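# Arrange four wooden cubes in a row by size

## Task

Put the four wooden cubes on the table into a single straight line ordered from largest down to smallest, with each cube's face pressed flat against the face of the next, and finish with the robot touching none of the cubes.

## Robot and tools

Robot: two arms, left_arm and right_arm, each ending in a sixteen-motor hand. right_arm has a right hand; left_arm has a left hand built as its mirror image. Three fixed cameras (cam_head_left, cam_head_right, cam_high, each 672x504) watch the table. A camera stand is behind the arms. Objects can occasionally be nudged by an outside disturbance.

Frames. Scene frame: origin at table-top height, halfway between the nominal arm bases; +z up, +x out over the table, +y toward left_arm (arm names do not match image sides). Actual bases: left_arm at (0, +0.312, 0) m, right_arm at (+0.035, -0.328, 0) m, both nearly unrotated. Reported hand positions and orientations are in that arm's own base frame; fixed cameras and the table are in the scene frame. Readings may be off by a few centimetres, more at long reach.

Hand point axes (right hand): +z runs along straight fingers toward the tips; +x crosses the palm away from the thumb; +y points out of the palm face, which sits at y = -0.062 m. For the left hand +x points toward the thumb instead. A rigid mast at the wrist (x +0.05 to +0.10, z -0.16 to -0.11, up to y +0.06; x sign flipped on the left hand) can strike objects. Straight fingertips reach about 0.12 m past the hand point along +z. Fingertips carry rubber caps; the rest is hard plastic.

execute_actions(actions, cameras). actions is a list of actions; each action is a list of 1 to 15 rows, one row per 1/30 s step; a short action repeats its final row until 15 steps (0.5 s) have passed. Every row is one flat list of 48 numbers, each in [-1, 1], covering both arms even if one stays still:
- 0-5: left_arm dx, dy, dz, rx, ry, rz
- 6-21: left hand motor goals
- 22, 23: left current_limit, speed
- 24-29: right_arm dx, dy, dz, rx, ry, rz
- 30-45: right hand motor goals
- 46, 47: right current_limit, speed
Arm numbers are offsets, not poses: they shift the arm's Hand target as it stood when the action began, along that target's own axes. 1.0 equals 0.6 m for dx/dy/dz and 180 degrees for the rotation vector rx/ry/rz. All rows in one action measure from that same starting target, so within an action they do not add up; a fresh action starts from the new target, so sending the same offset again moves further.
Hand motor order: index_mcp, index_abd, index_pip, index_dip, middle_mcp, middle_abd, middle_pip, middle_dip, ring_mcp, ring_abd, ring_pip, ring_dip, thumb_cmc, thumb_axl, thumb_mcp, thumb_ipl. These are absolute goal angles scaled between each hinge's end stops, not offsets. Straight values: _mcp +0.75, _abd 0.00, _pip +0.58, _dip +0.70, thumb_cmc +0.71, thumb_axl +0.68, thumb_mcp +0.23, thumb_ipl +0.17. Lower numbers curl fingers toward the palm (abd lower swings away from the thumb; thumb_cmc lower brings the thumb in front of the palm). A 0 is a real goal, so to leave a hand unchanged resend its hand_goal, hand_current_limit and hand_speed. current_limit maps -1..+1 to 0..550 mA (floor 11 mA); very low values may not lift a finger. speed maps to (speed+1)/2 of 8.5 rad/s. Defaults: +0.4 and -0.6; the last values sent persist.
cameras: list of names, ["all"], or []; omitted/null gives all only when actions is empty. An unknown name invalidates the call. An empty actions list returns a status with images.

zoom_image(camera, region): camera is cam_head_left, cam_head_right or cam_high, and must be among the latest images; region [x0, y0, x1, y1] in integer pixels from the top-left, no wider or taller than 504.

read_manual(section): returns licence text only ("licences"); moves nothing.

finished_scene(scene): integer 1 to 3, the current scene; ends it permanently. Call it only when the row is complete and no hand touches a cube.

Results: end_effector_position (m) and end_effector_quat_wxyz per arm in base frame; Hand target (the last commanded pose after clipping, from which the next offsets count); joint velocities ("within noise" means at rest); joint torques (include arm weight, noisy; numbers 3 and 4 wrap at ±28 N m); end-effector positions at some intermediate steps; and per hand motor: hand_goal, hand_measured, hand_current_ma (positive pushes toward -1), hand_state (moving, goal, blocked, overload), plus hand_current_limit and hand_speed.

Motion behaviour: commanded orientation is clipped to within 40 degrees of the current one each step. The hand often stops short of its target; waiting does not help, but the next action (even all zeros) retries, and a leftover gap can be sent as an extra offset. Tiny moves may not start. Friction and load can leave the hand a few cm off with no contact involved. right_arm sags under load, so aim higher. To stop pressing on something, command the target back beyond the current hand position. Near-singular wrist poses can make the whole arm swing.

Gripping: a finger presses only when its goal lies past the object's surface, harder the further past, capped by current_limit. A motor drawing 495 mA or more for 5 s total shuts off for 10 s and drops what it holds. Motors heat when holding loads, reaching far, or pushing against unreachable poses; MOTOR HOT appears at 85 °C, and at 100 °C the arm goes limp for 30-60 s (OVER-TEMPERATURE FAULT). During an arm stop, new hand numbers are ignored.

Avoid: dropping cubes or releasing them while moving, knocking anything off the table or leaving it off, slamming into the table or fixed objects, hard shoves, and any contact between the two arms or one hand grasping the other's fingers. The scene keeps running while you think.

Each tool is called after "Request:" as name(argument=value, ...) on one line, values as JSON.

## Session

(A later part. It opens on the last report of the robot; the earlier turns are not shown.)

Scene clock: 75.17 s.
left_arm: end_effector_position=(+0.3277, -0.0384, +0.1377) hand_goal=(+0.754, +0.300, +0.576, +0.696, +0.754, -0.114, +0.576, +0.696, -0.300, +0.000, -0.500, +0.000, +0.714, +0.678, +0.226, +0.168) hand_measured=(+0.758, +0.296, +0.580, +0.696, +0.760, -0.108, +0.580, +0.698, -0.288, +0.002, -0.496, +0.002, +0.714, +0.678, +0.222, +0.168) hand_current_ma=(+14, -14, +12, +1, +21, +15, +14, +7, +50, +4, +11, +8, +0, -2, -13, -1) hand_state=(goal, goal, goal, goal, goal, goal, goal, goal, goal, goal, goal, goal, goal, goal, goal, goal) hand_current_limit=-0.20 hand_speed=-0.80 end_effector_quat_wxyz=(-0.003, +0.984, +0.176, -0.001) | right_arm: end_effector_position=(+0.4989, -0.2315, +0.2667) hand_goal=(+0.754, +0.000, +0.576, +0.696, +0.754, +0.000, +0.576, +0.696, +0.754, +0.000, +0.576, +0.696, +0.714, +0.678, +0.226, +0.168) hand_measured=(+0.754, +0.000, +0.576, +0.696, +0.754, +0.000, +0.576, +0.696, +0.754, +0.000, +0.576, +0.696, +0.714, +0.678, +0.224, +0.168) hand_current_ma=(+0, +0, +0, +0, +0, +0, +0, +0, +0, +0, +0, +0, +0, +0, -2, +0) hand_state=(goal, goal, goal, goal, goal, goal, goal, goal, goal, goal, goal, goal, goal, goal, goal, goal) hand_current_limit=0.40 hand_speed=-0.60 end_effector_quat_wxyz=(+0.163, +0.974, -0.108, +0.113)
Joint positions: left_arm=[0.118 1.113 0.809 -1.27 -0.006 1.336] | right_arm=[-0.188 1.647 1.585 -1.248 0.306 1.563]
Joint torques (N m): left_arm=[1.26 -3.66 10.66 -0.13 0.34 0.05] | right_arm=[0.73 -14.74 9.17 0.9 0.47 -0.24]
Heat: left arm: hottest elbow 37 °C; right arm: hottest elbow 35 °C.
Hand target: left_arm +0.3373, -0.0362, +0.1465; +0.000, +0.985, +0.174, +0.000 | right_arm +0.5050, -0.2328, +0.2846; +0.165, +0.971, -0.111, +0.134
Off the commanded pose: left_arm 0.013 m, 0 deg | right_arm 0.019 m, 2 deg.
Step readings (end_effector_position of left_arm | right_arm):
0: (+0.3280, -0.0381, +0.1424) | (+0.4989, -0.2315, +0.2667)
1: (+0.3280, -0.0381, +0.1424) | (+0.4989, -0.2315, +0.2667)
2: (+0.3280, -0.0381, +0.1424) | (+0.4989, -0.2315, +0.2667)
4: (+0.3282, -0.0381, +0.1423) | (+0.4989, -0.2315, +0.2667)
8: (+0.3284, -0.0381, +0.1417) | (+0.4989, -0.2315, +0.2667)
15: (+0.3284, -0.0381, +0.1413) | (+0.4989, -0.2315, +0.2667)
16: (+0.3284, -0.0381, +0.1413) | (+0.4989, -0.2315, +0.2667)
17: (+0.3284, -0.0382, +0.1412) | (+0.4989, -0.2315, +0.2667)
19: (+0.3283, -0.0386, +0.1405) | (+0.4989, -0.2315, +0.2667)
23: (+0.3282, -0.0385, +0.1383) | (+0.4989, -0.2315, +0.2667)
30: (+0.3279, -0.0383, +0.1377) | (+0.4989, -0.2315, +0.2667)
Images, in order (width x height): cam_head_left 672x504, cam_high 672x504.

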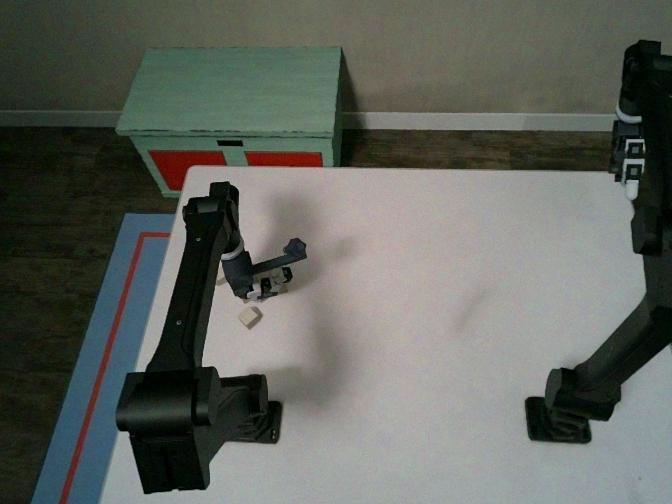

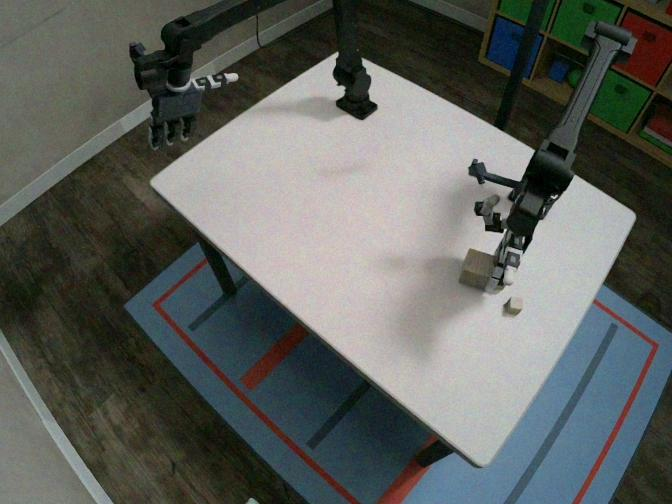

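Request:
execute_actions(actions=[[[0,-0.006,-0.015,0,0,0,0.754,0.3,0.576,0.696,0.754,-0.115,0.576,0.696,-0.3,0,-0.5,0,0.714,0.678,0.226,0.168,-0.2,-0.8,0,0,0,0,0,0,0.754,0,0.576,0.696,0.754,0,0.576,0.696,0.754,0,0.576,0.696,0.714,0.678,0.226,0.168,0.4,-0.6]],[[0,-0.004,-0.015,0,0,0,0.754,0.3,0.576,0.696,0.754,-0.115,0.576,0.696,-0.3,0,-0.5,0,0.714,0.678,0.226,0.168,-0.2,-0.8,0,0,0,0,0,0,0.754,0,0.576,0.696,0.754,0,0.576,0.696,0.754,0,0.576,0.696,0.714,0.678,0.226,0.168,0.4,-0.6]],[[0,0,-0.03,0,0,0,0.754,0.3,0.576,0.696,0.754,-0.115,0.576,0.696,-0.3,0,-0.5,0,0.714,0.678,0.226,0.168,-0.2,-0.8,0,0,0,0,0,0,0.754,0,0.576,0.696,0.754,0,0.576,0.696,0.754,0,0.576,0.696,0.714,0.678,0.226,0.168,0.4,-0.6]]], cameras=["cam_high","cam_head_left"])

Request:
zoom_image(camera="cam_high", region=[455, 235, 525, 305])

Request:
zoom_image(camera="cam_head_left", region=[220, 250, 300, 330])

Scene clock: 77.13 s.
left_arm: end_effector_position=(+0.3229, -0.0342, +0.1600) hand_goal=(+0.754, +0.300, +0.576, +0.696, +0.754, -0.114, +0.576, +0.696, -0.300, +0.000, -0.500, +0.000, +0.714, +0.678, +0.226, +0.168) hand_measured=(+0.754, +0.298, +0.578, +0.696, +0.756, -0.110, +0.578, +0.698, -0.288, +0.002, -0.496, +0.002, +0.714, +0.678, +0.222, +0.168) hand_current_ma=(+1, -7, +5, +1, +3, +11, +7, +7, +50, +4, +11, +8, +0, -2, -13, -1) hand_state=(goal, goal, goal, goal, goal, goal, goal, goal, goal, goal, goal, goal, goal, goal, goal, goal) hand_current_limit=-0.20 hand_speed=-0.80 end_effector_quat_wxyz=(-0.003, +0.984, +0.175, -0.022) | right_arm: end_effector_position=(+0.4989, -0.2315, +0.2667) hand_goal=(+0.754, +0.000, +0.576, +0.696, +0.754, +0.000, +0.576, +0.696, +0.754, +0.000, +0.576, +0.696, +0.714, +0.678, +0.226, +0.168) hand_measured=(+0.754, +0.000, +0.576, +0.696, +0.754, +0.000, +0.576, +0.696, +0.754, +0.000, +0.576, +0.696, +0.714, +0.678, +0.224, +0.168) hand_current_ma=(+0, +0, +0, +0, +0, +0, +0, +0, +0, +0, +0, +0, +0, +0, -2, +0) hand_state=(goal, goal, goal, goal, goal, goal, goal, goal, goal, goal, goal, goal, goal, goal, goal, goal) hand_current_limit=0.40 hand_speed=-0.60 end_effector_quat_wxyz=(+0.163, +0.974, -0.108, +0.113)
Joint positions: left_arm=[0.137 1.112 0.872 -1.375 -0.004 1.357] | right_arm=[-0.188 1.647 1.585 -1.248 0.306 1.563]
Joint torques (N m): left_arm=[1.2 -5.66 11.59 -0.21 0.22 0.05] | right_arm=[-0.03 -14.86 9.31 0.8 0.48 -0.24]
Heat: left arm: hottest elbow 38 °C; right arm: hottest elbow 35 °C.
Hand target: left_arm +0.3352, -0.0306, +0.1826; +0.000, +0.985, +0.174, +0.000 | right_arm +0.5050, -0.2328, +0.2846; +0.165, +0.971, -0.111, +0.134
Off the commanded pose: left_arm 0.026 m, 3 deg | right_arm 0.019 m, 2 deg.
Step readings (end_effector_position of left_arm | right_arm):
0: (+0.3277, -0.0384, +0.1377) | (+0.4989, -0.2315, +0.2667)
1: (+0.3276, -0.0384, +0.1377) | (+0.4989, -0.2315, +0.2667)
2: (+0.3270, -0.0383, +0.1376) | (+0.4989, -0.2315, +0.2667)
4: (+0.3248, -0.0379, +0.1374) | (+0.4989, -0.2315, +0.2667)
8: (+0.3218, -0.0369, +0.1370) | (+0.4989, -0.2315, +0.2667)
15: (+0.3213, -0.0367, +0.1376) | (+0.4989, -0.2315, +0.2667)
16: (+0.3214, -0.0366, +0.1379) | (+0.4989, -0.2315, +0.2667)
17: (+0.3212, -0.0365, +0.1384) | (+0.4989, -0.2315, +0.2667)
19: (+0.3206, -0.0361, +0.1400) | (+0.4989, -0.2315, +0.2667)
23: (+0.3215, -0.0348, +0.1436) | (+0.4989, -0.2315, +0.2667)
30: (+0.3216, -0.0343, +0.1448) | (+0.4989, -0.2315, +0.2667)
31: (+0.3215, -0.0343, +0.1449) | (+0.4989, -0.2315, +0.2667)
32: (+0.3208, -0.0344, +0.1455) | (+0.4989, -0.2315, +0.2667)
34: (+0.3196, -0.0346, +0.1484) | (+0.4989, -0.2315, +0.2667)
38: (+0.3222, -0.0342, +0.1564) | (+0.4989, -0.2315, +0.2667)
45: (+0.3232, -0.0341, +0.1601) | (+0.4989, -0.2315, +0.2667)
Images, in order (width x height): cam_head_left 672x504, cam_high 672x504.

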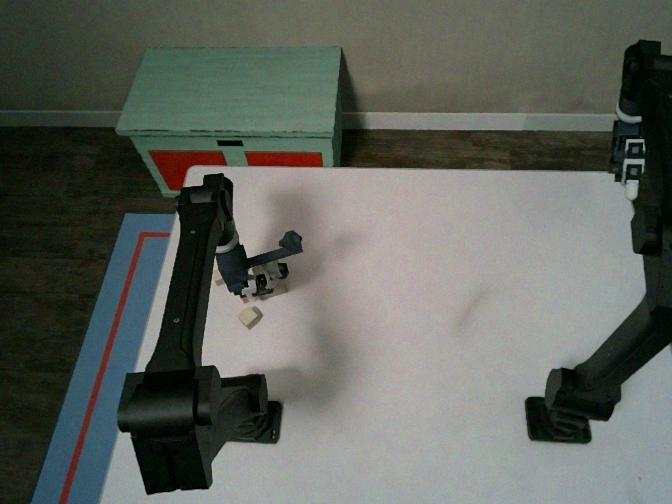

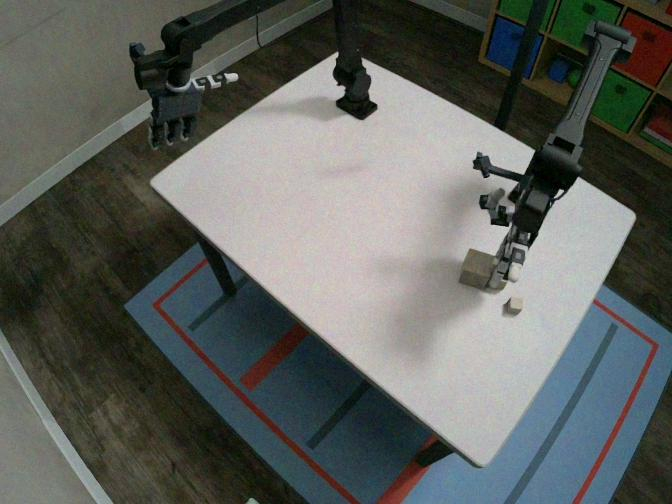

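Scaled by 7.200 from the camera's 672x504 image, which has a finer 960x720 frame.

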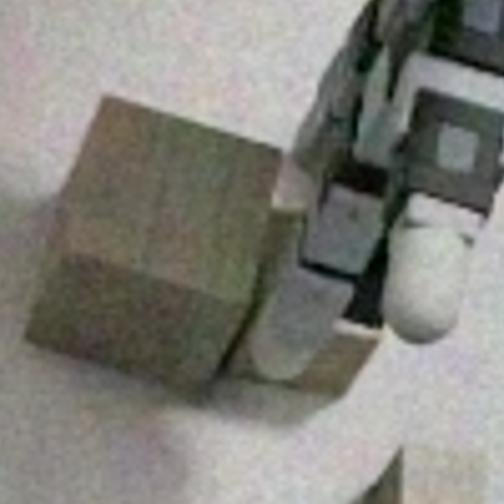

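Scaled by 6.300 from the camera's 672x504 image, which has a finer 960x720 frame.

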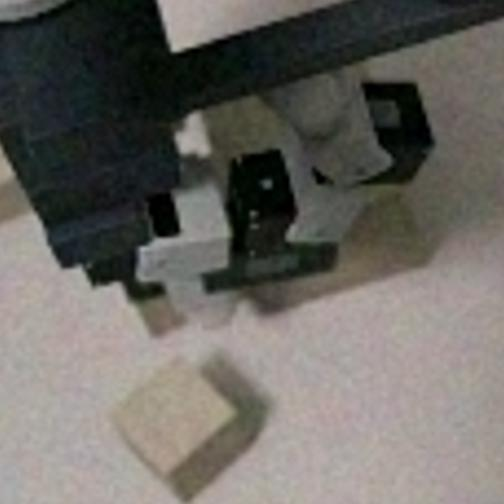

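Request:
execute_actions(actions=[[[0,0,-0.05,0,0,0,0.754,0.3,0.576,0.696,0.754,-0.115,0.576,0.696,-0.3,0,-0.5,0,0.714,0.678,0.226,0.168,-0.2,-0.8,0,0,0,0,0,0,0.754,0,0.576,0.696,0.754,0,0.576,0.696,0.754,0,0.576,0.696,0.714,0.678,0.226,0.168,0.4,-0.6]],[[0,-0.06,-0.02,0,0,0,0.754,-0.1,0.576,0.696,0.754,0.1,0.576,0.696,-0.3,0,-0.5,0,0.714,0.678,0.226,0.168,-0.2,-0.7,0,0,0,0,0,0,0.754,0,0.576,0.696,0.754,0,0.576,0.696,0.754,0,0.576,0.696,0.714,0.678,0.226,0.168,0.4,-0.6]]], cameras=["cam_high","cam_head_left"])

Request:
zoom_image(camera="cam_high", region=[455, 235, 525, 305])

Request:
zoom_image(camera="cam_head_left", region=[220, 250, 300, 330])

Scene clock: 78.77 s.
left_arm: end_effector_position=(+0.3128, -0.0008, +0.2014) hand_goal=(+0.754, -0.100, +0.576, +0.696, +0.754, +0.100, +0.576, +0.696, -0.300, +0.000, -0.500, +0.000, +0.714, +0.678, +0.226, +0.168) hand_measured=(+0.752, -0.090, +0.578, +0.696, +0.754, +0.096, +0.578, +0.698, -0.288, +0.002, -0.496, +0.002, +0.714, +0.678, +0.222, +0.168) hand_current_ma=(-3, +32, +4, +1, -2, -10, +5, +7, +50, +4, +11, +8, +0, -2, -13, -1) hand_state=(goal, goal, goal, goal, goal, goal, goal, goal, goal, goal, goal, goal, goal, goal, goal, goal) hand_current_limit=-0.20 hand_speed=-0.70 end_effector_quat_wxyz=(+0.000, +0.984, +0.176, -0.023) | right_arm: end_effector_position=(+0.4989, -0.2315, +0.2667) hand_goal=(+0.754, +0.000, +0.576, +0.696, +0.754, +0.000, +0.576, +0.696, +0.754, +0.000, +0.576, +0.696, +0.714, +0.678, +0.226, +0.168) hand_measured=(+0.754, +0.000, +0.576, +0.696, +0.754, +0.000, +0.576, +0.696, +0.754, +0.000, +0.576, +0.696, +0.714, +0.678, +0.224, +0.168) hand_current_ma=(+0, +0, +0, +0, +0, +0, +0, +0, +0, +0, +0, +0, +0, +0, -2, +0) hand_state=(goal, goal, goal, goal, goal, goal, goal, goal, goal, goal, goal, goal, goal, goal, goal, goal) hand_current_limit=0.40 hand_speed=-0.60 end_effector_quat_wxyz=(+0.163, +0.974, -0.108, +0.113)
Joint positions: left_arm=[0.264 1.081 0.96 -1.495 -0.004 1.481] | right_arm=[-0.188 1.647 1.585 -1.248 0.306 1.563]
Joint torques (N m): left_arm=[1.03 -5.3 11.92 -0.24 0.26 0.06] | right_arm=[0.79 -15.44 9.28 0.76 0.52 -0.24]
Heat: left arm: hottest elbow 38 °C; right arm: hottest elbow 35 °C.
Hand target: left_arm +0.3229, +0.0032, +0.2246; +0.000, +0.985, +0.174, +0.000 | right_arm +0.5050, -0.2328, +0.2846; +0.165, +0.971, -0.111, +0.134
Off the commanded pose: left_arm 0.026 m, 3 deg | right_arm 0.019 m, 2 deg.
Step readings (end_effector_position of left_arm | right_arm):
0: (+0.3229, -0.0342, +0.1600) | (+0.4989, -0.2315, +0.2667)
1: (+0.3227, -0.0342, +0.1602) | (+0.4989, -0.2315, +0.2667)
2: (+0.3219, -0.0343, +0.1613) | (+0.4989, -0.2315, +0.2667)
4: (+0.3201, -0.0345, +0.1663) | (+0.4989, -0.2315, +0.2667)
8: (+0.3233, -0.0341, +0.1822) | (+0.4989, -0.2315, +0.2667)
15: (+0.3254, -0.0338, +0.1921) | (+0.4989, -0.2315, +0.2667)
16: (+0.3249, -0.0336, +0.1920) | (+0.4989, -0.2315, +0.2667)
17: (+0.3240, -0.0315, +0.1921) | (+0.4989, -0.2315, +0.2667)
19: (+0.3206, -0.0251, +0.1929) | (+0.4989, -0.2315, +0.2667)
23: (+0.3158, -0.0046, +0.1961) | (+0.4989, -0.2315, +0.2667)
30: (+0.3142, +0.0002, +0.2013) | (+0.4989, -0.2315, +0.2667)
Images, in order (width x height): cam_head_left 672x504, cam_high 672x504.

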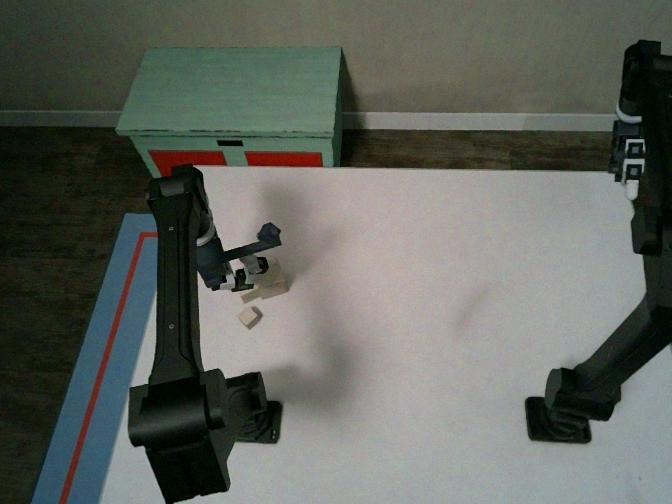

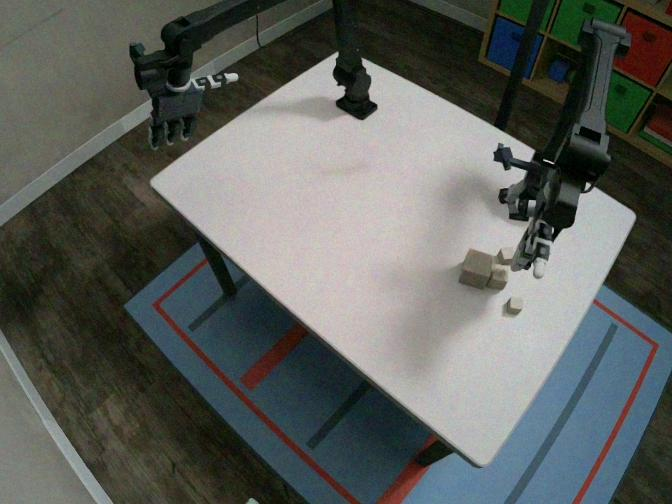

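Scaled by 7.200 from the camera's 672x504 image, which has a finer 960x720 frame.

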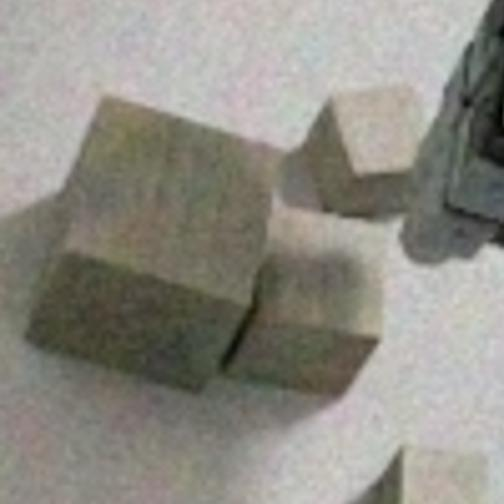

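Scaled by 6.300 from the camera's 672x504 image, which has a finer 960x720 frame.

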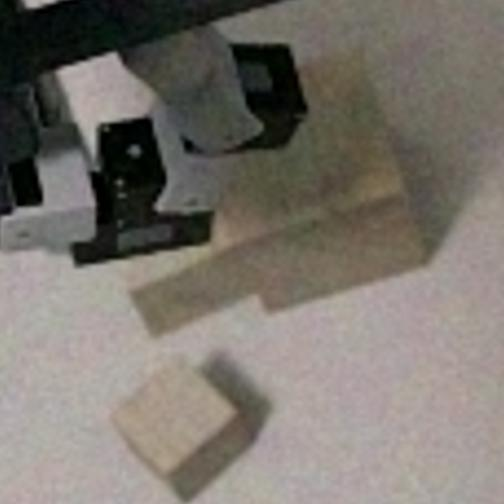

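Request:
execute_actions(actions=[[[-0.0125,-0.021,0.03,0,0,0,0.754,-0.1,0.576,0.696,0.754,0.1,0.576,0.696,-0.3,0,-0.5,0,0.714,0.678,0.226,0.168,-0.2,-0.7,0,0,0,0,0,0,0.754,0,0.576,0.696,0.754,0,0.576,0.696,0.754,0,0.576,0.696,0.714,0.678,0.226,0.168,0.4,-0.6]],[[0,0,0.06,0,0,0,0.754,-0.1,0.576,0.696,0.754,0.1,0.576,0.696,-0.3,0,-0.5,0,0.714,0.678,0.226,0.168,-0.2,-0.7,0,0,0,0,0,0,0.754,0,0.576,0.696,0.754,0,0.576,0.696,0.754,0,0.576,0.696,0.714,0.678,0.226,0.168,0.4,-0.6]],[[0,0,0.03,0,0,0,0.754,-0.1,0.576,0.696,0.754,0.1,0.576,0.696,-0.3,0,-0.5,0,0.714,0.678,0.226,0.168,-0.2,-0.7,0,0,0,0,0,0,0.754,0,0.576,0.696,0.754,0,0.576,0.696,0.754,0,0.576,0.696,0.714,0.678,0.226,0.168,0.4,-0.6]]], cameras=["cam_high","cam_head_left"])

Request:
zoom_image(camera="cam_high", region=[465, 235, 535, 305])

Request:
zoom_image(camera="cam_head_left", region=[210, 250, 290, 330])

Scene clock: 80.80 s.
left_arm: end_effector_position=(+0.3118, +0.0112, +0.1620) hand_goal=(+0.754, -0.100, +0.576, +0.696, +0.754, +0.100, +0.576, +0.696, -0.300, +0.000, -0.500, +0.000, +0.714, +0.678, +0.226, +0.168) hand_measured=(+0.752, -0.090, +0.578, +0.696, +0.754, +0.096, +0.578, +0.698, -0.288, +0.002, -0.496, +0.002, +0.714, +0.678, +0.222, +0.168) hand_current_ma=(-3, +32, +4, +1, -2, -10, +5, +7, +50, +4, +11, +8, -1, -2, -13, -1) hand_state=(goal, goal, goal, goal, goal, goal, goal, goal, goal, goal, goal, goal, goal, goal, goal, goal) hand_current_limit=-0.20 hand_speed=-0.70 end_effector_quat_wxyz=(-0.003, +0.984, +0.175, +0.008) | right_arm: end_effector_position=(+0.4989, -0.2315, +0.2667) hand_goal=(+0.754, +0.000, +0.576, +0.696, +0.754, +0.000, +0.576, +0.696, +0.754, +0.000, +0.576, +0.696, +0.714, +0.678, +0.226, +0.168) hand_measured=(+0.754, +0.000, +0.576, +0.696, +0.754, +0.000, +0.576, +0.696, +0.754, +0.000, +0.576, +0.696, +0.714, +0.678, +0.224, +0.168) hand_current_ma=(+0, +0, +0, +0, +0, +0, +0, +0, +0, +0, +0, +0, +0, +0, -2, +0) hand_state=(goal, goal, goal, goal, goal, goal, goal, goal, goal, goal, goal, goal, goal, goal, goal, goal) hand_current_limit=0.40 hand_speed=-0.60 end_effector_quat_wxyz=(+0.163, +0.974, -0.108, +0.113)
Joint positions: left_arm=[0.308 1.065 0.839 -1.329 -0.004 1.526] | right_arm=[-0.188 1.647 1.585 -1.248 0.306 1.563]
Joint torques (N m): left_arm=[1.03 -2.96 7.2 1.11 0.25 0.04] | right_arm=[0.67 -14.74 9.21 0.59 0.5 -0.2]
Heat: left arm: hottest elbow 38 °C; right arm: hottest elbow 35 °C.
Hand target: left_arm +0.3115, +0.0126, +0.1526; +0.000, +0.985, +0.174, +0.000 | right_arm +0.5050, -0.2328, +0.2846; +0.165, +0.971, -0.111, +0.134
Off the commanded pose: left_arm 0.009 m, 1 deg | right_arm 0.019 m, 2 deg.
Step readings (end_effector_position of left_arm | right_arm):
0: (+0.3128, -0.0008, +0.2014) | (+0.4989, -0.2315, +0.2667)
1: (+0.3128, -0.0009, +0.2014) | (+0.4989, -0.2315, +0.2667)
2: (+0.3125, -0.0001, +0.2015) | (+0.4989, -0.2315, +0.2667)
4: (+0.3119, +0.0020, +0.2022) | (+0.4989, -0.2315, +0.2667)
8: (+0.3121, +0.0090, +0.2048) | (+0.4989, -0.2315, +0.2667)
15: (+0.3119, +0.0114, +0.2061) | (+0.4989, -0.2315, +0.2667)
16: (+0.3120, +0.0114, +0.2058) | (+0.4989, -0.2315, +0.2667)
17: (+0.3130, +0.0117, +0.2043) | (+0.4989, -0.2315, +0.2667)
19: (+0.3145, +0.0121, +0.1972) | (+0.4989, -0.2315, +0.2667)
23: (+0.3095, +0.0105, +0.1795) | (+0.4989, -0.2315, +0.2667)
30: (+0.3112, +0.0110, +0.1762) | (+0.4989, -0.2315, +0.2667)
31: (+0.3115, +0.0111, +0.1761) | (+0.4989, -0.2315, +0.2667)
32: (+0.3121, +0.0113, +0.1753) | (+0.4989, -0.2315, +0.2667)
34: (+0.3132, +0.0116, +0.1720) | (+0.4989, -0.2315, +0.2667)
38: (+0.3108, +0.0109, +0.1636) | (+0.4989, -0.2315, +0.2667)
45: (+0.3117, +0.0111, +0.1619) | (+0.4989, -0.2315, +0.2667)
Images, in order (width x height): cam_head_left 672x504, cam_high 672x504.

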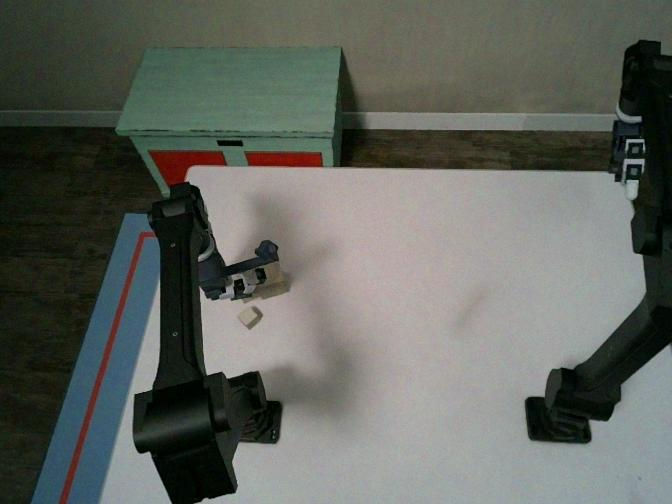

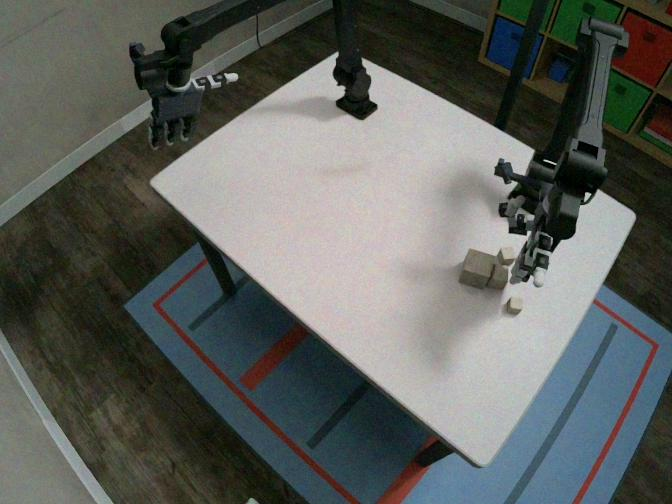

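Scaled by 7.200 from the camera's 672x504 image, which has a finer 960x720 frame.

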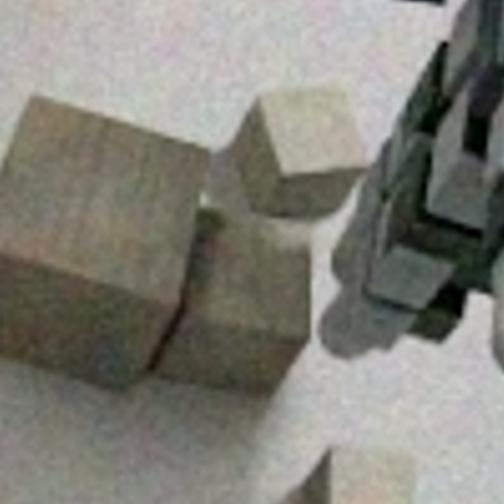

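Scaled by 6.300 from the camera's 672x504 image, which has a finer 960x720 frame.

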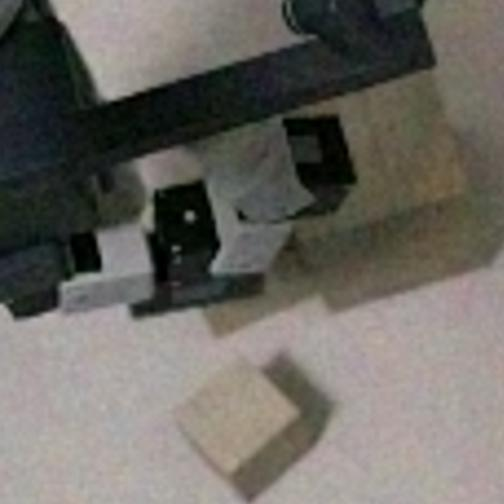

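Request:
execute_actions(actions=[[[0,0,0.037,0,0,0,0.754,-0.1,0.576,0.696,0.754,0.1,0.576,0.696,-0.3,0,-0.5,0,0.714,0.678,0.226,0.168,-0.2,-0.7,0,0,0,0,0,0,0.754,0,0.576,0.696,0.754,0,0.576,0.696,0.754,0,0.576,0.696,0.714,0.678,0.226,0.168,0.4,-0.6]],[[0,0.014,0,0,0,0,0.754,-0.1,0.576,0.696,0.754,0.1,0.576,0.696,-0.3,0,-0.5,0,0.714,0.678,0.226,0.168,-0.2,-0.7,0,0,0,0,0,0,0.754,0,0.576,0.696,0.754,0,0.576,0.696,0.754,0,0.576,0.696,0.714,0.678,0.226,0.168,0.4,-0.6]]], cameras=["cam_high","cam_head_left"])

Request:
zoom_image(camera="cam_high", region=[465, 235, 535, 305])

Request:
zoom_image(camera="cam_head_left", region=[210, 250, 290, 330])

Scene clock: 82.23 s.
left_arm: end_effector_position=(+0.3142, +0.0083, +0.1393) hand_goal=(+0.754, -0.100, +0.576, +0.696, +0.754, +0.100, +0.576, +0.696, -0.300, +0.000, -0.500, +0.000, +0.714, +0.678, +0.226, +0.168) hand_measured=(+0.756, -0.090, +0.578, +0.696, +0.754, +0.096, +0.578, +0.698, -0.288, +0.002, -0.496, +0.002, +0.714, +0.678, +0.222, +0.168) hand_current_ma=(+10, +32, +4, +1, -2, -11, +5, +7, +50, +4, +11, +8, +0, -2, -13, -1) hand_state=(goal, goal, goal, goal, goal, goal, goal, goal, goal, goal, goal, goal, goal, goal, goal, goal) hand_current_limit=-0.20 hand_speed=-0.70 end_effector_quat_wxyz=(-0.003, +0.985, +0.175, +0.009) | right_arm: end_effector_position=(+0.4989, -0.2315, +0.2667) hand_goal=(+0.754, +0.000, +0.576, +0.696, +0.754, +0.000, +0.576, +0.696, +0.754, +0.000, +0.576, +0.696, +0.714, +0.678, +0.226, +0.168) hand_measured=(+0.754, +0.000, +0.576, +0.696, +0.754, +0.000, +0.576, +0.696, +0.754, +0.000, +0.576, +0.696, +0.714, +0.678, +0.224, +0.168) hand_current_ma=(+0, +0, +0, +0, +0, +0, +0, +0, +0, +0, +0, +0, +0, +0, -2, +0) hand_state=(goal, goal, goal, goal, goal, goal, goal, goal, goal, goal, goal, goal, goal, goal, goal, goal) hand_current_limit=0.40 hand_speed=-0.60 end_effector_quat_wxyz=(+0.163, +0.974, -0.108, +0.113)
Joint positions: left_arm=[0.295 1.086 0.792 -1.258 -0.004 1.514] | right_arm=[-0.188 1.647 1.585 -1.248 0.306 1.563]
Joint torques (N m): left_arm=[-0.32 -3.08 7.17 0.96 0.25 -0.15] | right_arm=[-0.09 -14.45 9.28 0.88 0.49 -0.23]
Heat: left arm: hottest elbow 38 °C; right arm: hottest elbow 35 °C.
Hand target: left_arm +0.3144, +0.0047, +0.1304; +0.000, +0.985, +0.174, +0.000 | right_arm +0.5050, -0.2328, +0.2846; +0.165, +0.971, -0.111, +0.134
Off the commanded pose: left_arm 0.010 m, 1 deg | right_arm 0.019 m, 2 deg.
Step readings (end_effector_position of left_arm | right_arm):
0: (+0.3118, +0.0112, +0.1620) | (+0.4989, -0.2315, +0.2667)
1: (+0.3119, +0.0112, +0.1616) | (+0.4989, -0.2315, +0.2667)
2: (+0.3124, +0.0114, +0.1606) | (+0.4989, -0.2315, +0.2667)
4: (+0.3135, +0.0117, +0.1560) | (+0.4989, -0.2315, +0.2667)
8: (+0.3113, +0.0111, +0.1442) | (+0.4989, -0.2315, +0.2667)
15: (+0.3118, +0.0113, +0.1391) | (+0.4989, -0.2315, +0.2667)
16: (+0.3120, +0.0114, +0.1391) | (+0.4989, -0.2315, +0.2667)
17: (+0.3121, +0.0114, +0.1391) | (+0.4989, -0.2315, +0.2667)
19: (+0.3123, +0.0111, +0.1391) | (+0.4989, -0.2315, +0.2667)
23: (+0.3134, +0.0091, +0.1392) | (+0.4989, -0.2315, +0.2667)
30: (+0.3141, +0.0082, +0.1393) | (+0.4989, -0.2315, +0.2667)
Images, in order (width x height): cam_head_left 672x504, cam_high 672x504.

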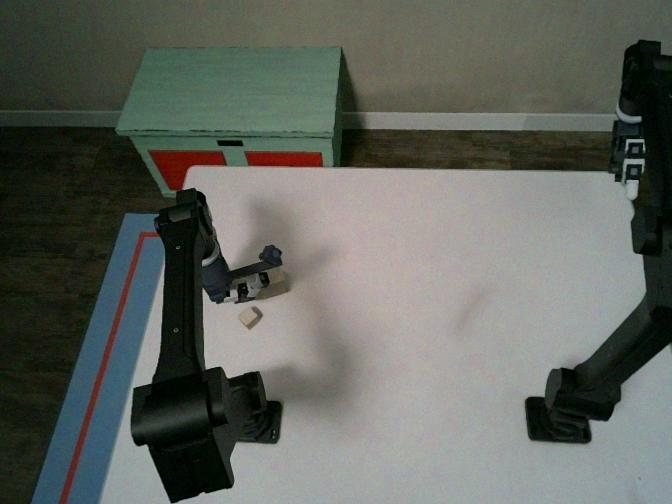

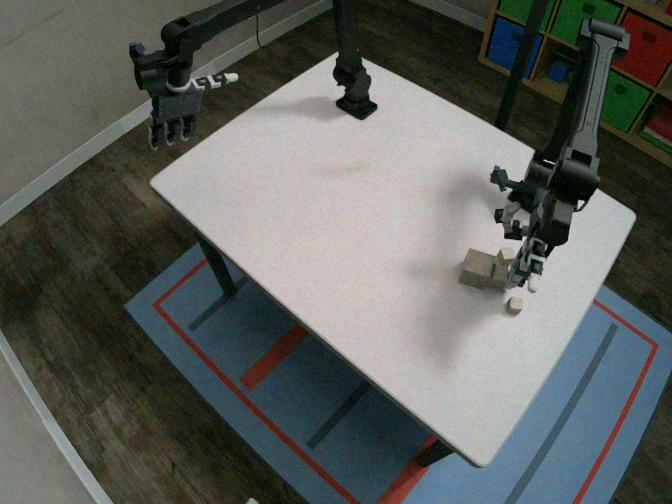

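Scaled by 7.200 from the camera's 672x504 image, which has a finer 960x720 frame.

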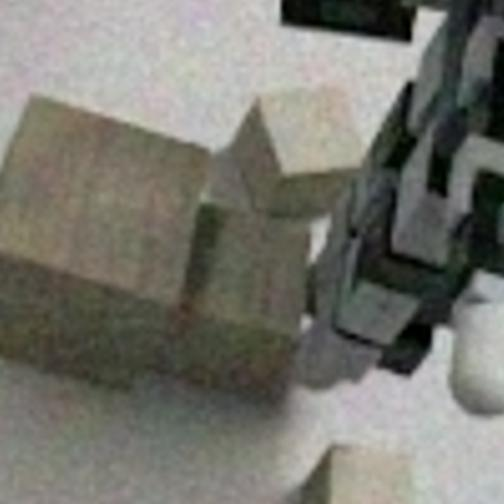

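Scaled by 6.300 from the camera's 672x504 image, which has a finer 960x720 frame.

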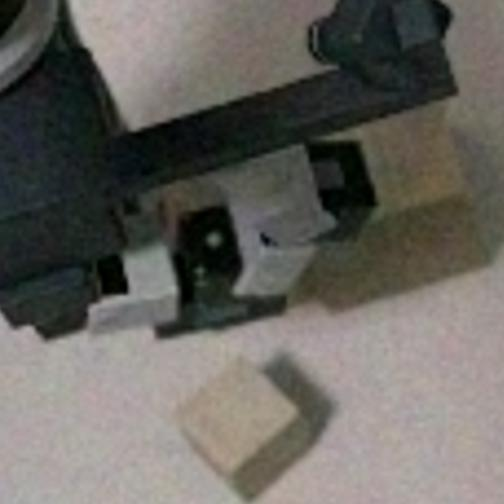

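Request:
execute_actions(actions=[[[0,0.010,0,0,0,0,0.754,-0.1,0.576,0.696,0.754,0.1,0.576,0.696,-0.3,0,-0.5,0,0.714,0.678,0.226,0.168,-0.2,-0.7,0,0,0,0,0,0,0.754,0,0.576,0.696,0.754,0,0.576,0.696,0.754,0,0.576,0.696,0.714,0.678,0.226,0.168,0.4,-0.6]]], cameras=["cam_high","cam_head_left"])

Request:
zoom_image(camera="cam_high", region=[465, 235, 535, 305])

Scene clock: 83.03 s.
left_arm: end_effector_position=(+0.3158, +0.0039, +0.1391) hand_goal=(+0.754, -0.100, +0.576, +0.696, +0.754, +0.100, +0.576, +0.696, -0.300, +0.000, -0.500, +0.000, +0.714, +0.678, +0.226, +0.168) hand_measured=(+0.762, -0.090, +0.580, +0.696, +0.760, +0.096, +0.578, +0.698, -0.288, +0.002, -0.496, +0.002, +0.714, +0.678, +0.222, +0.168) hand_current_ma=(+31, +32, +13, +2, +25, -11, +8, +7, +50, +4, +11, +8, +0, -2, -13, -1) hand_state=(goal, goal, goal, goal, goal, goal, goal, goal, goal, goal, goal, goal, goal, goal, goal, goal) hand_current_limit=-0.20 hand_speed=-0.70 end_effector_quat_wxyz=(-0.004, +0.984, +0.176, +0.009) | right_arm: end_effector_position=(+0.4989, -0.2315, +0.2667) hand_goal=(+0.754, +0.000, +0.576, +0.696, +0.754, +0.000, +0.576, +0.696, +0.754, +0.000, +0.576, +0.696, +0.714, +0.678, +0.226, +0.168) hand_measured=(+0.754, +0.000, +0.576, +0.696, +0.754, +0.000, +0.576, +0.696, +0.754, +0.000, +0.576, +0.696, +0.714, +0.678, +0.224, +0.168) hand_current_ma=(+0, +0, +0, +0, +0, +0, +0, +0, +0, +0, +0, +0, +0, +0, -2, +0) hand_state=(goal, goal, goal, goal, goal, goal, goal, goal, goal, goal, goal, goal, goal, goal, goal, goal) hand_current_limit=0.40 hand_speed=-0.60 end_effector_quat_wxyz=(+0.163, +0.974, -0.108, +0.113)
Joint positions: left_arm=[0.276 1.086 0.792 -1.258 -0.006 1.492] | right_arm=[-0.188 1.647 1.585 -1.248 0.306 1.563]
Joint torques (N m): left_arm=[-0.79 -3.14 7.25 0.96 0.34 -0.13] | right_arm=[0.21 -15.03 9.42 0.77 0.48 -0.22]
Heat: left arm: hottest elbow 38 °C; right arm: hottest elbow 35 °C.
Hand target: left_arm +0.3164, -0.0010, +0.1304; +0.000, +0.985, +0.174, +0.000 | right_arm +0.5050, -0.2328, +0.2846; +0.165, +0.971, -0.111, +0.134
Off the commanded pose: left_arm 0.010 m, 1 deg | right_arm 0.019 m, 2 deg.
Step readings (end_effector_position of left_arm | right_arm):
0: (+0.3142, +0.0083, +0.1393) | (+0.4989, -0.2315, +0.2667)
1: (+0.3143, +0.0082, +0.1393) | (+0.4989, -0.2315, +0.2667)
2: (+0.3144, +0.0080, +0.1393) | (+0.4989, -0.2315, +0.2667)
4: (+0.3148, +0.0065, +0.1393) | (+0.4989, -0.2315, +0.2667)
8: (+0.3153, +0.0038, +0.1391) | (+0.4989, -0.2315, +0.2667)
15: (+0.3157, +0.0038, +0.1391) | (+0.4989, -0.2315, +0.2667)
Images, in order (width x height): cam_head_left 672x504, cam_high 672x504.

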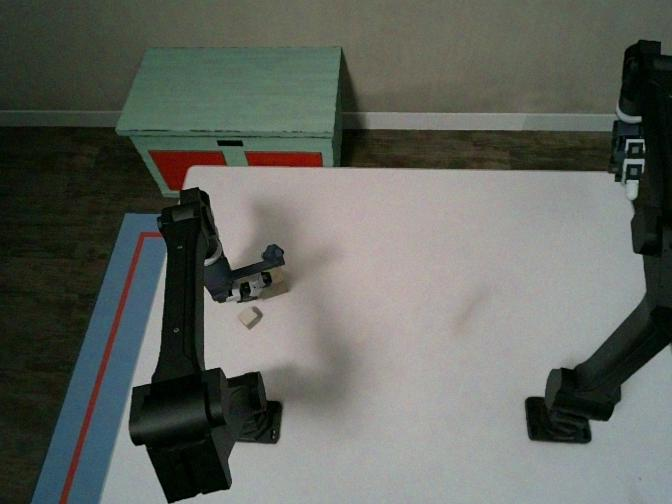

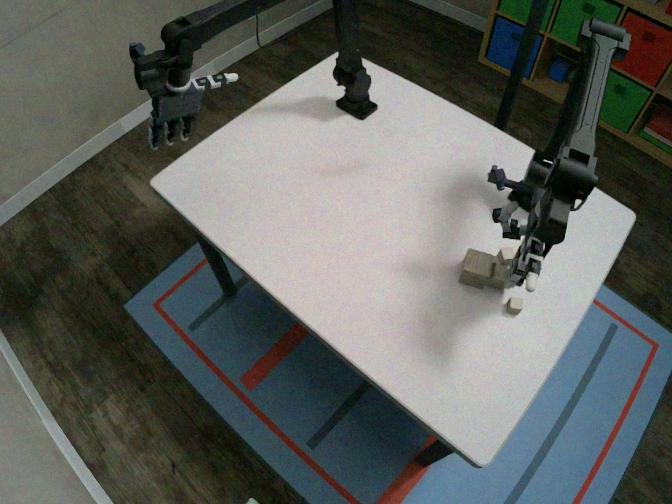

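Scaled by 7.200 from the camera's 672x504 image, which has a finer 960x720 frame.

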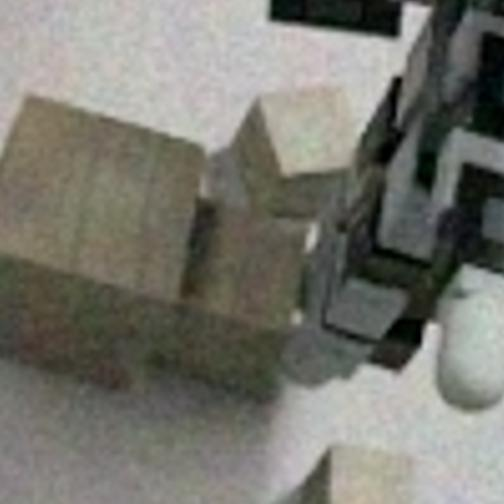

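Request:
execute_actions(actions=[[[0,0.01,0,0,0,0,0.754,-0.1,0.576,0.696,0.754,0.1,0.576,0.696,-0.3,0,-0.5,0,0.714,0.678,0.226,0.168,-0.2,-0.7,0,0,0,0,0,0,0.754,0,0.576,0.696,0.754,0,0.576,0.696,0.754,0,0.576,0.696,0.714,0.678,0.226,0.168,0.4,-0.6]]], cameras=["cam_high","cam_head_left"])

Request:
zoom_image(camera="cam_high", region=[455, 235, 525, 305])

Scene clock: 84.50 s.
left_arm: end_effector_position=(+0.3173, -0.0011, +0.1389) hand_goal=(+0.754, -0.100, +0.576, +0.696, +0.754, +0.100, +0.576, +0.696, -0.300, +0.000, -0.500, +0.000, +0.714, +0.678, +0.226, +0.168) hand_measured=(+0.764, -0.090, +0.582, +0.698, +0.764, +0.096, +0.580, +0.698, -0.288, +0.002, -0.496, +0.002, +0.714, +0.678, +0.222, +0.168) hand_current_ma=(+41, +32, +18, +3, +38, -11, +12, +7, +50, +4, +11, +8, +0, -2, -13, -1) hand_state=(goal, goal, goal, goal, goal, goal, goal, goal, goal, goal, goal, goal, goal, goal, goal, goal) hand_current_limit=-0.20 hand_speed=-0.70 end_effector_quat_wxyz=(-0.005, +0.984, +0.177, +0.009) | right_arm: end_effector_position=(+0.4989, -0.2315, +0.2667) hand_goal=(+0.754, +0.000, +0.576, +0.696, +0.754, +0.000, +0.576, +0.696, +0.754, +0.000, +0.576, +0.696, +0.714, +0.678, +0.226, +0.168) hand_measured=(+0.754, +0.000, +0.576, +0.696, +0.754, +0.000, +0.576, +0.696, +0.754, +0.000, +0.576, +0.696, +0.714, +0.678, +0.224, +0.168) hand_current_ma=(+0, +0, +0, +0, +0, +0, +0, +0, +0, +0, +0, +0, +0, +0, -2, +0) hand_state=(goal, goal, goal, goal, goal, goal, goal, goal, goal, goal, goal, goal, goal, goal, goal, goal) hand_current_limit=0.40 hand_speed=-0.60 end_effector_quat_wxyz=(+0.163, +0.974, -0.108, +0.113)
Joint positions: left_arm=[0.255 1.086 0.792 -1.258 -0.009 1.47] | right_arm=[-0.188 1.647 1.585 -1.248 0.306 1.563]
Joint torques (N m): left_arm=[-0.73 -2.9 7.39 1.01 0.46 -0.14] | right_arm=[0.67 -15.21 9.28 0.85 0.53 -0.25]
Heat: left arm: hottest elbow 38 °C; right arm: hottest elbow 35 °C.
Hand target: left_arm +0.3185, -0.0066, +0.1303; +0.000, +0.985, +0.174, +0.000 | right_arm +0.5050, -0.2328, +0.2846; +0.165, +0.971, -0.111, +0.134
Off the commanded pose: left_arm 0.010 m, 1 deg | right_arm 0.019 m, 2 deg.
Step readings (end_effector_position of left_arm | right_arm):
0: (+0.3158, +0.0039, +0.1391) | (+0.4989, -0.2315, +0.2667)
1: (+0.3158, +0.0039, +0.1391) | (+0.4989, -0.2315, +0.2667)
2: (+0.3159, +0.0037, +0.1391) | (+0.4989, -0.2315, +0.2667)
4: (+0.3162, +0.0028, +0.1389) | (+0.4989, -0.2315, +0.2667)
8: (+0.3168, -0.0005, +0.1389) | (+0.4989, -0.2315, +0.2667)
15: (+0.3172, -0.0012, +0.1389) | (+0.4989, -0.2315, +0.2667)
Images, in order (width x height): cam_head_left 672x504, cam_high 672x504.

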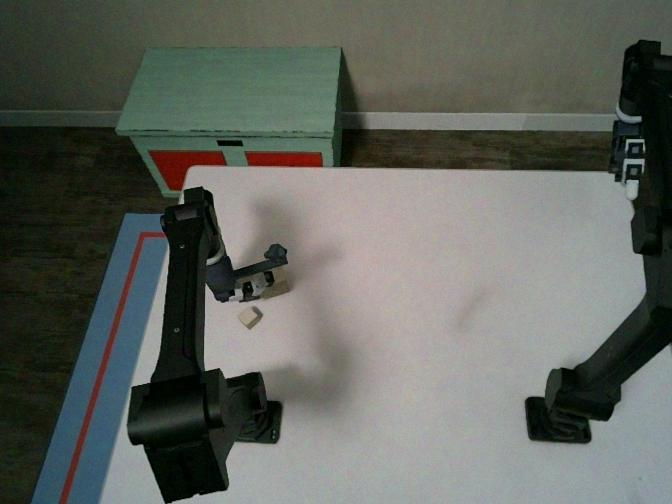

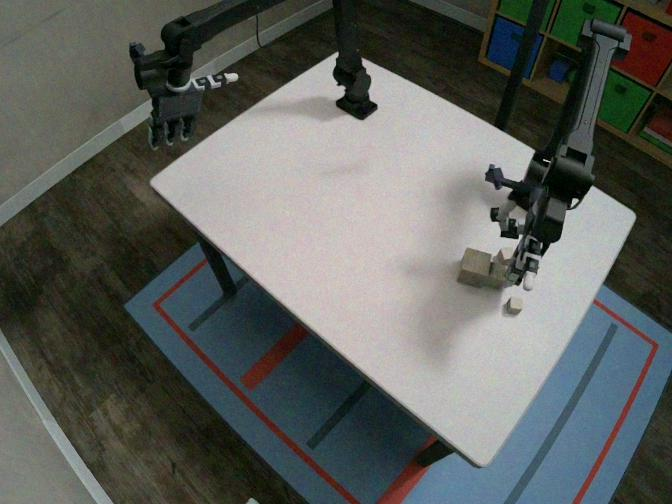

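Scaled by 7.200 from the camera's 672x504 image, which has a finer 960x720 frame.

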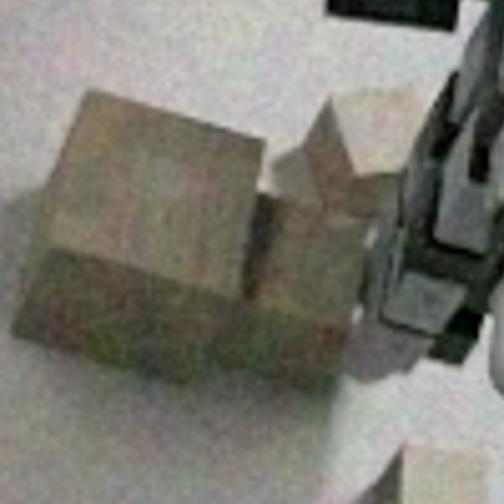

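Request:
execute_actions(actions=[[[0,-0.025,0,0,0,0,0.754,-0.1,0.576,0.696,0.754,0.1,0.576,0.696,-0.3,0,-0.5,0,0.714,0.678,0.226,0.168,-0.2,-0.7,0,0,0,0,0,0,0.754,0,0.576,0.696,0.754,0,0.576,0.696,0.754,0,0.576,0.696,0.714,0.678,0.226,0.168,0.4,-0.6]],[[0,-0.065,0,0,0,0,0.754,-0.1,0.576,0.696,0.754,0.1,0.576,0.696,-0.3,0,-0.5,0,0.714,0.678,0.226,0.168,-0.2,-0.7,0,0,0,0,0,0,0.754,0,0.576,0.696,0.754,0,0.576,0.696,0.754,0,0.576,0.696,0.714,0.678,0.226,0.168,0.4,-0.6]],[[0,0,-0.05,0,0,0,0.754,-0.1,0.576,0.696,0.754,0.1,0.576,0.696,-0.3,0,-0.5,0,0.714,0.678,0.226,0.168,-0.2,-0.7,0,0,0,0,0,0,0.754,0,0.576,0.696,0.754,0,0.576,0.696,0.754,0,0.576,0.696,0.714,0.678,0.226,0.168,0.4,-0.6]],[[0,0,-0.07,0,0,0,0.754,-0.1,0.576,0.696,0.754,0.1,0.576,0.696,-0.3,0,-0.5,0,0.714,0.678,0.226,0.168,-0.2,-0.7,0,0,0,0,0,0,0.754,0,0.576,0.696,0.754,0,0.576,0.696,0.754,0,0.576,0.696,0.714,0.678,0.226,0.168,0.4,-0.6]]], cameras=["cam_high","cam_head_left"])

Request:
zoom_image(camera="cam_high", region=[455, 235, 535, 315])

Request:
zoom_image(camera="cam_head_left", region=[210, 250, 290, 330])

Scene clock: 87.00 s.
left_arm: end_effector_position=(+0.2911, +0.0390, +0.1844) hand_goal=(+0.754, -0.100, +0.576, +0.696, +0.754, +0.100, +0.576, +0.696, -0.300, +0.000, -0.500, +0.000, +0.714, +0.678, +0.226, +0.168) hand_measured=(+0.754, -0.090, +0.578, +0.698, +0.752, +0.096, +0.578, +0.698, -0.288, +0.002, -0.496, +0.002, +0.714, +0.678, +0.222, +0.168) hand_current_ma=(-1, +32, +6, +3, -3, -11, +4, +7, +50, +4, +11, +8, -1, -2, -13, -1) hand_state=(goal, goal, goal, goal, goal, goal, goal, goal, goal, goal, goal, goal, goal, goal, goal, goal) hand_current_limit=-0.20 hand_speed=-0.70 end_effector_quat_wxyz=(+0.003, +0.984, +0.177, -0.016) | right_arm: end_effector_position=(+0.4989, -0.2315, +0.2667) hand_goal=(+0.754, +0.000, +0.576, +0.696, +0.754, +0.000, +0.576, +0.696, +0.754, +0.000, +0.576, +0.696, +0.714, +0.678, +0.226, +0.168) hand_measured=(+0.754, +0.000, +0.576, +0.696, +0.754, +0.000, +0.576, +0.696, +0.754, +0.000, +0.576, +0.696, +0.714, +0.678, +0.224, +0.168) hand_current_ma=(+0, +0, +0, +0, +0, +0, +0, +0, +0, +0, +0, +0, +0, +0, -2, +0) hand_state=(goal, goal, goal, goal, goal, goal, goal, goal, goal, goal, goal, goal, goal, goal, goal, goal) hand_current_limit=0.40 hand_speed=-0.60 end_effector_quat_wxyz=(+0.163, +0.974, -0.108, +0.113)
Joint positions: left_arm=[0.432 1.059 0.897 -1.441 -0.002 1.648] | right_arm=[-0.188 1.647 1.585 -1.248 0.306 1.563]
Joint torques (N m): left_arm=[0.91 -4.25 11.47 -0.27 0.22 0.04] | right_arm=[0.38 -14.74 9.18 0.84 0.5 -0.23]
Heat: left arm: hottest elbow 38 °C; right arm: hottest elbow 36 °C.
Hand target: left_arm +0.3000, +0.0441, +0.2024; +0.000, +0.985, +0.174, +0.000 | right_arm +0.5050, -0.2328, +0.2846; +0.165, +0.971, -0.111, +0.134
Off the commanded pose: left_arm 0.021 m, 2 deg | right_arm 0.019 m, 2 deg.
Step readings (end_effector_position of left_arm | right_arm):
0: (+0.3173, -0.0011, +0.1389) | (+0.4989, -0.2315, +0.2667)
1: (+0.3173, -0.0011, +0.1389) | (+0.4989, -0.2315, +0.2667)
2: (+0.3173, -0.0010, +0.1389) | (+0.4989, -0.2315, +0.2667)
4: (+0.3169, +0.0003, +0.1390) | (+0.4989, -0.2315, +0.2667)
8: (+0.3161, +0.0045, +0.1393) | (+0.4989, -0.2315, +0.2667)
15: (+0.3152, +0.0066, +0.1393) | (+0.4989, -0.2315, +0.2667)
16: (+0.3149, +0.0069, +0.1393) | (+0.4989, -0.2315, +0.2667)
17: (+0.3142, +0.0091, +0.1393) | (+0.4989, -0.2315, +0.2667)
19: (+0.3120, +0.0170, +0.1396) | (+0.4989, -0.2315, +0.2667)
23: (+0.3062, +0.0401, +0.1391) | (+0.4989, -0.2315, +0.2667)
30: (+0.3022, +0.0447, +0.1390) | (+0.4989, -0.2315, +0.2667)
31: (+0.3019, +0.0445, +0.1391) | (+0.4989, -0.2315, +0.2667)
32: (+0.3014, +0.0442, +0.1390) | (+0.4989, -0.2315, +0.2667)
34: (+0.2974, +0.0422, +0.1387) | (+0.4989, -0.2315, +0.2667)
38: (+0.2899, +0.0387, +0.1383) | (+0.4989, -0.2315, +0.2667)
45: (+0.2868, +0.0372, +0.1383) | (+0.4989, -0.2315, +0.2667)
46: (+0.2867, +0.0372, +0.1388) | (+0.4989, -0.2315, +0.2667)
47: (+0.2858, +0.0367, +0.1406) | (+0.4989, -0.2315, +0.2667)
49: (+0.2843, +0.0360, +0.1488) | (+0.4989, -0.2315, +0.2667)
53: (+0.2897, +0.0384, +0.1713) | (+0.4989, -0.2315, +0.2667)
60: (+0.2920, +0.0395, +0.1844) | (+0.4989, -0.2315, +0.2667)
Images, in order (width x height): cam_head_left 672x504, cam_high 672x504.

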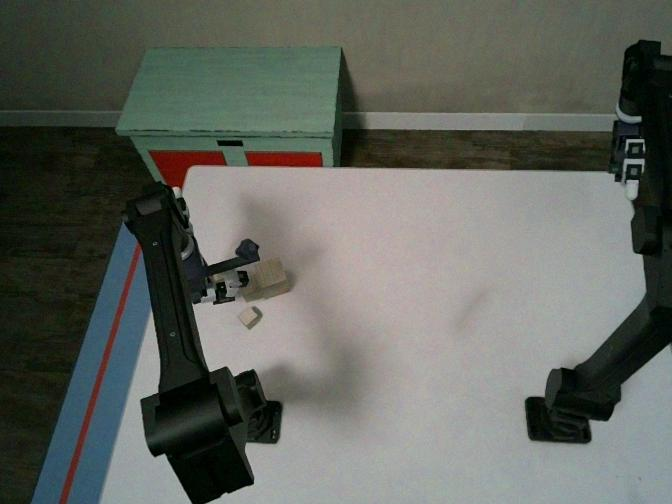

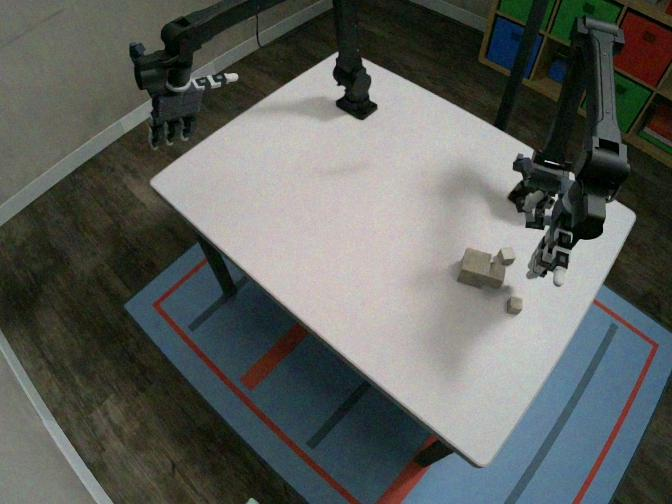

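Scaled by 6.300 from the camera's 672x504 image, which has a finer 960x720 frame.

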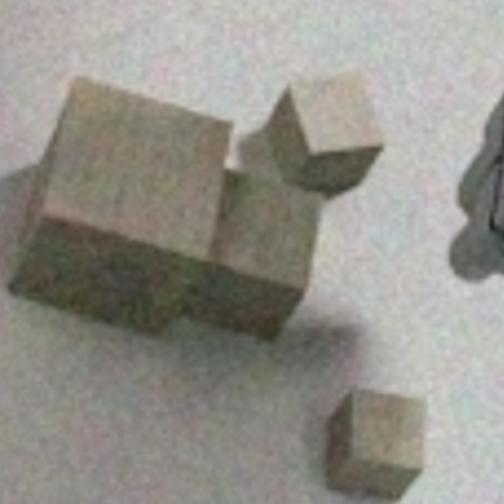

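Scaled by 6.300 from the camera's 672x504 image, which has a finer 960x720 frame.

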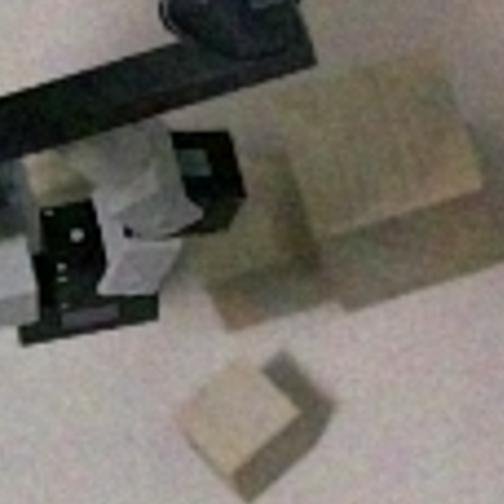

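Request:
zoom_image(camera="cam_high", region=[470, 255, 510, 295])

Request:
zoom_image(camera="cam_high", region=[450, 245, 490, 285])

Scaled by 12.600 from the camera's 672x504 image, which has a finer 960x720 frame.

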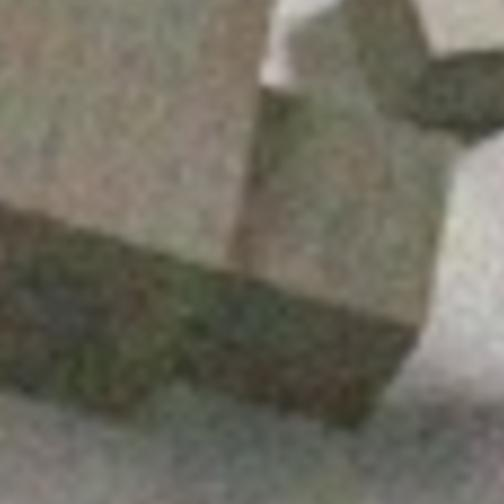

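Scaled by 12.600 from the camera's 672x504 image, which has a finer 960x720 frame.

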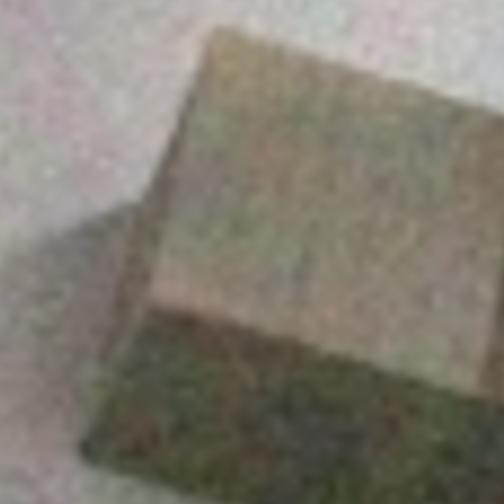

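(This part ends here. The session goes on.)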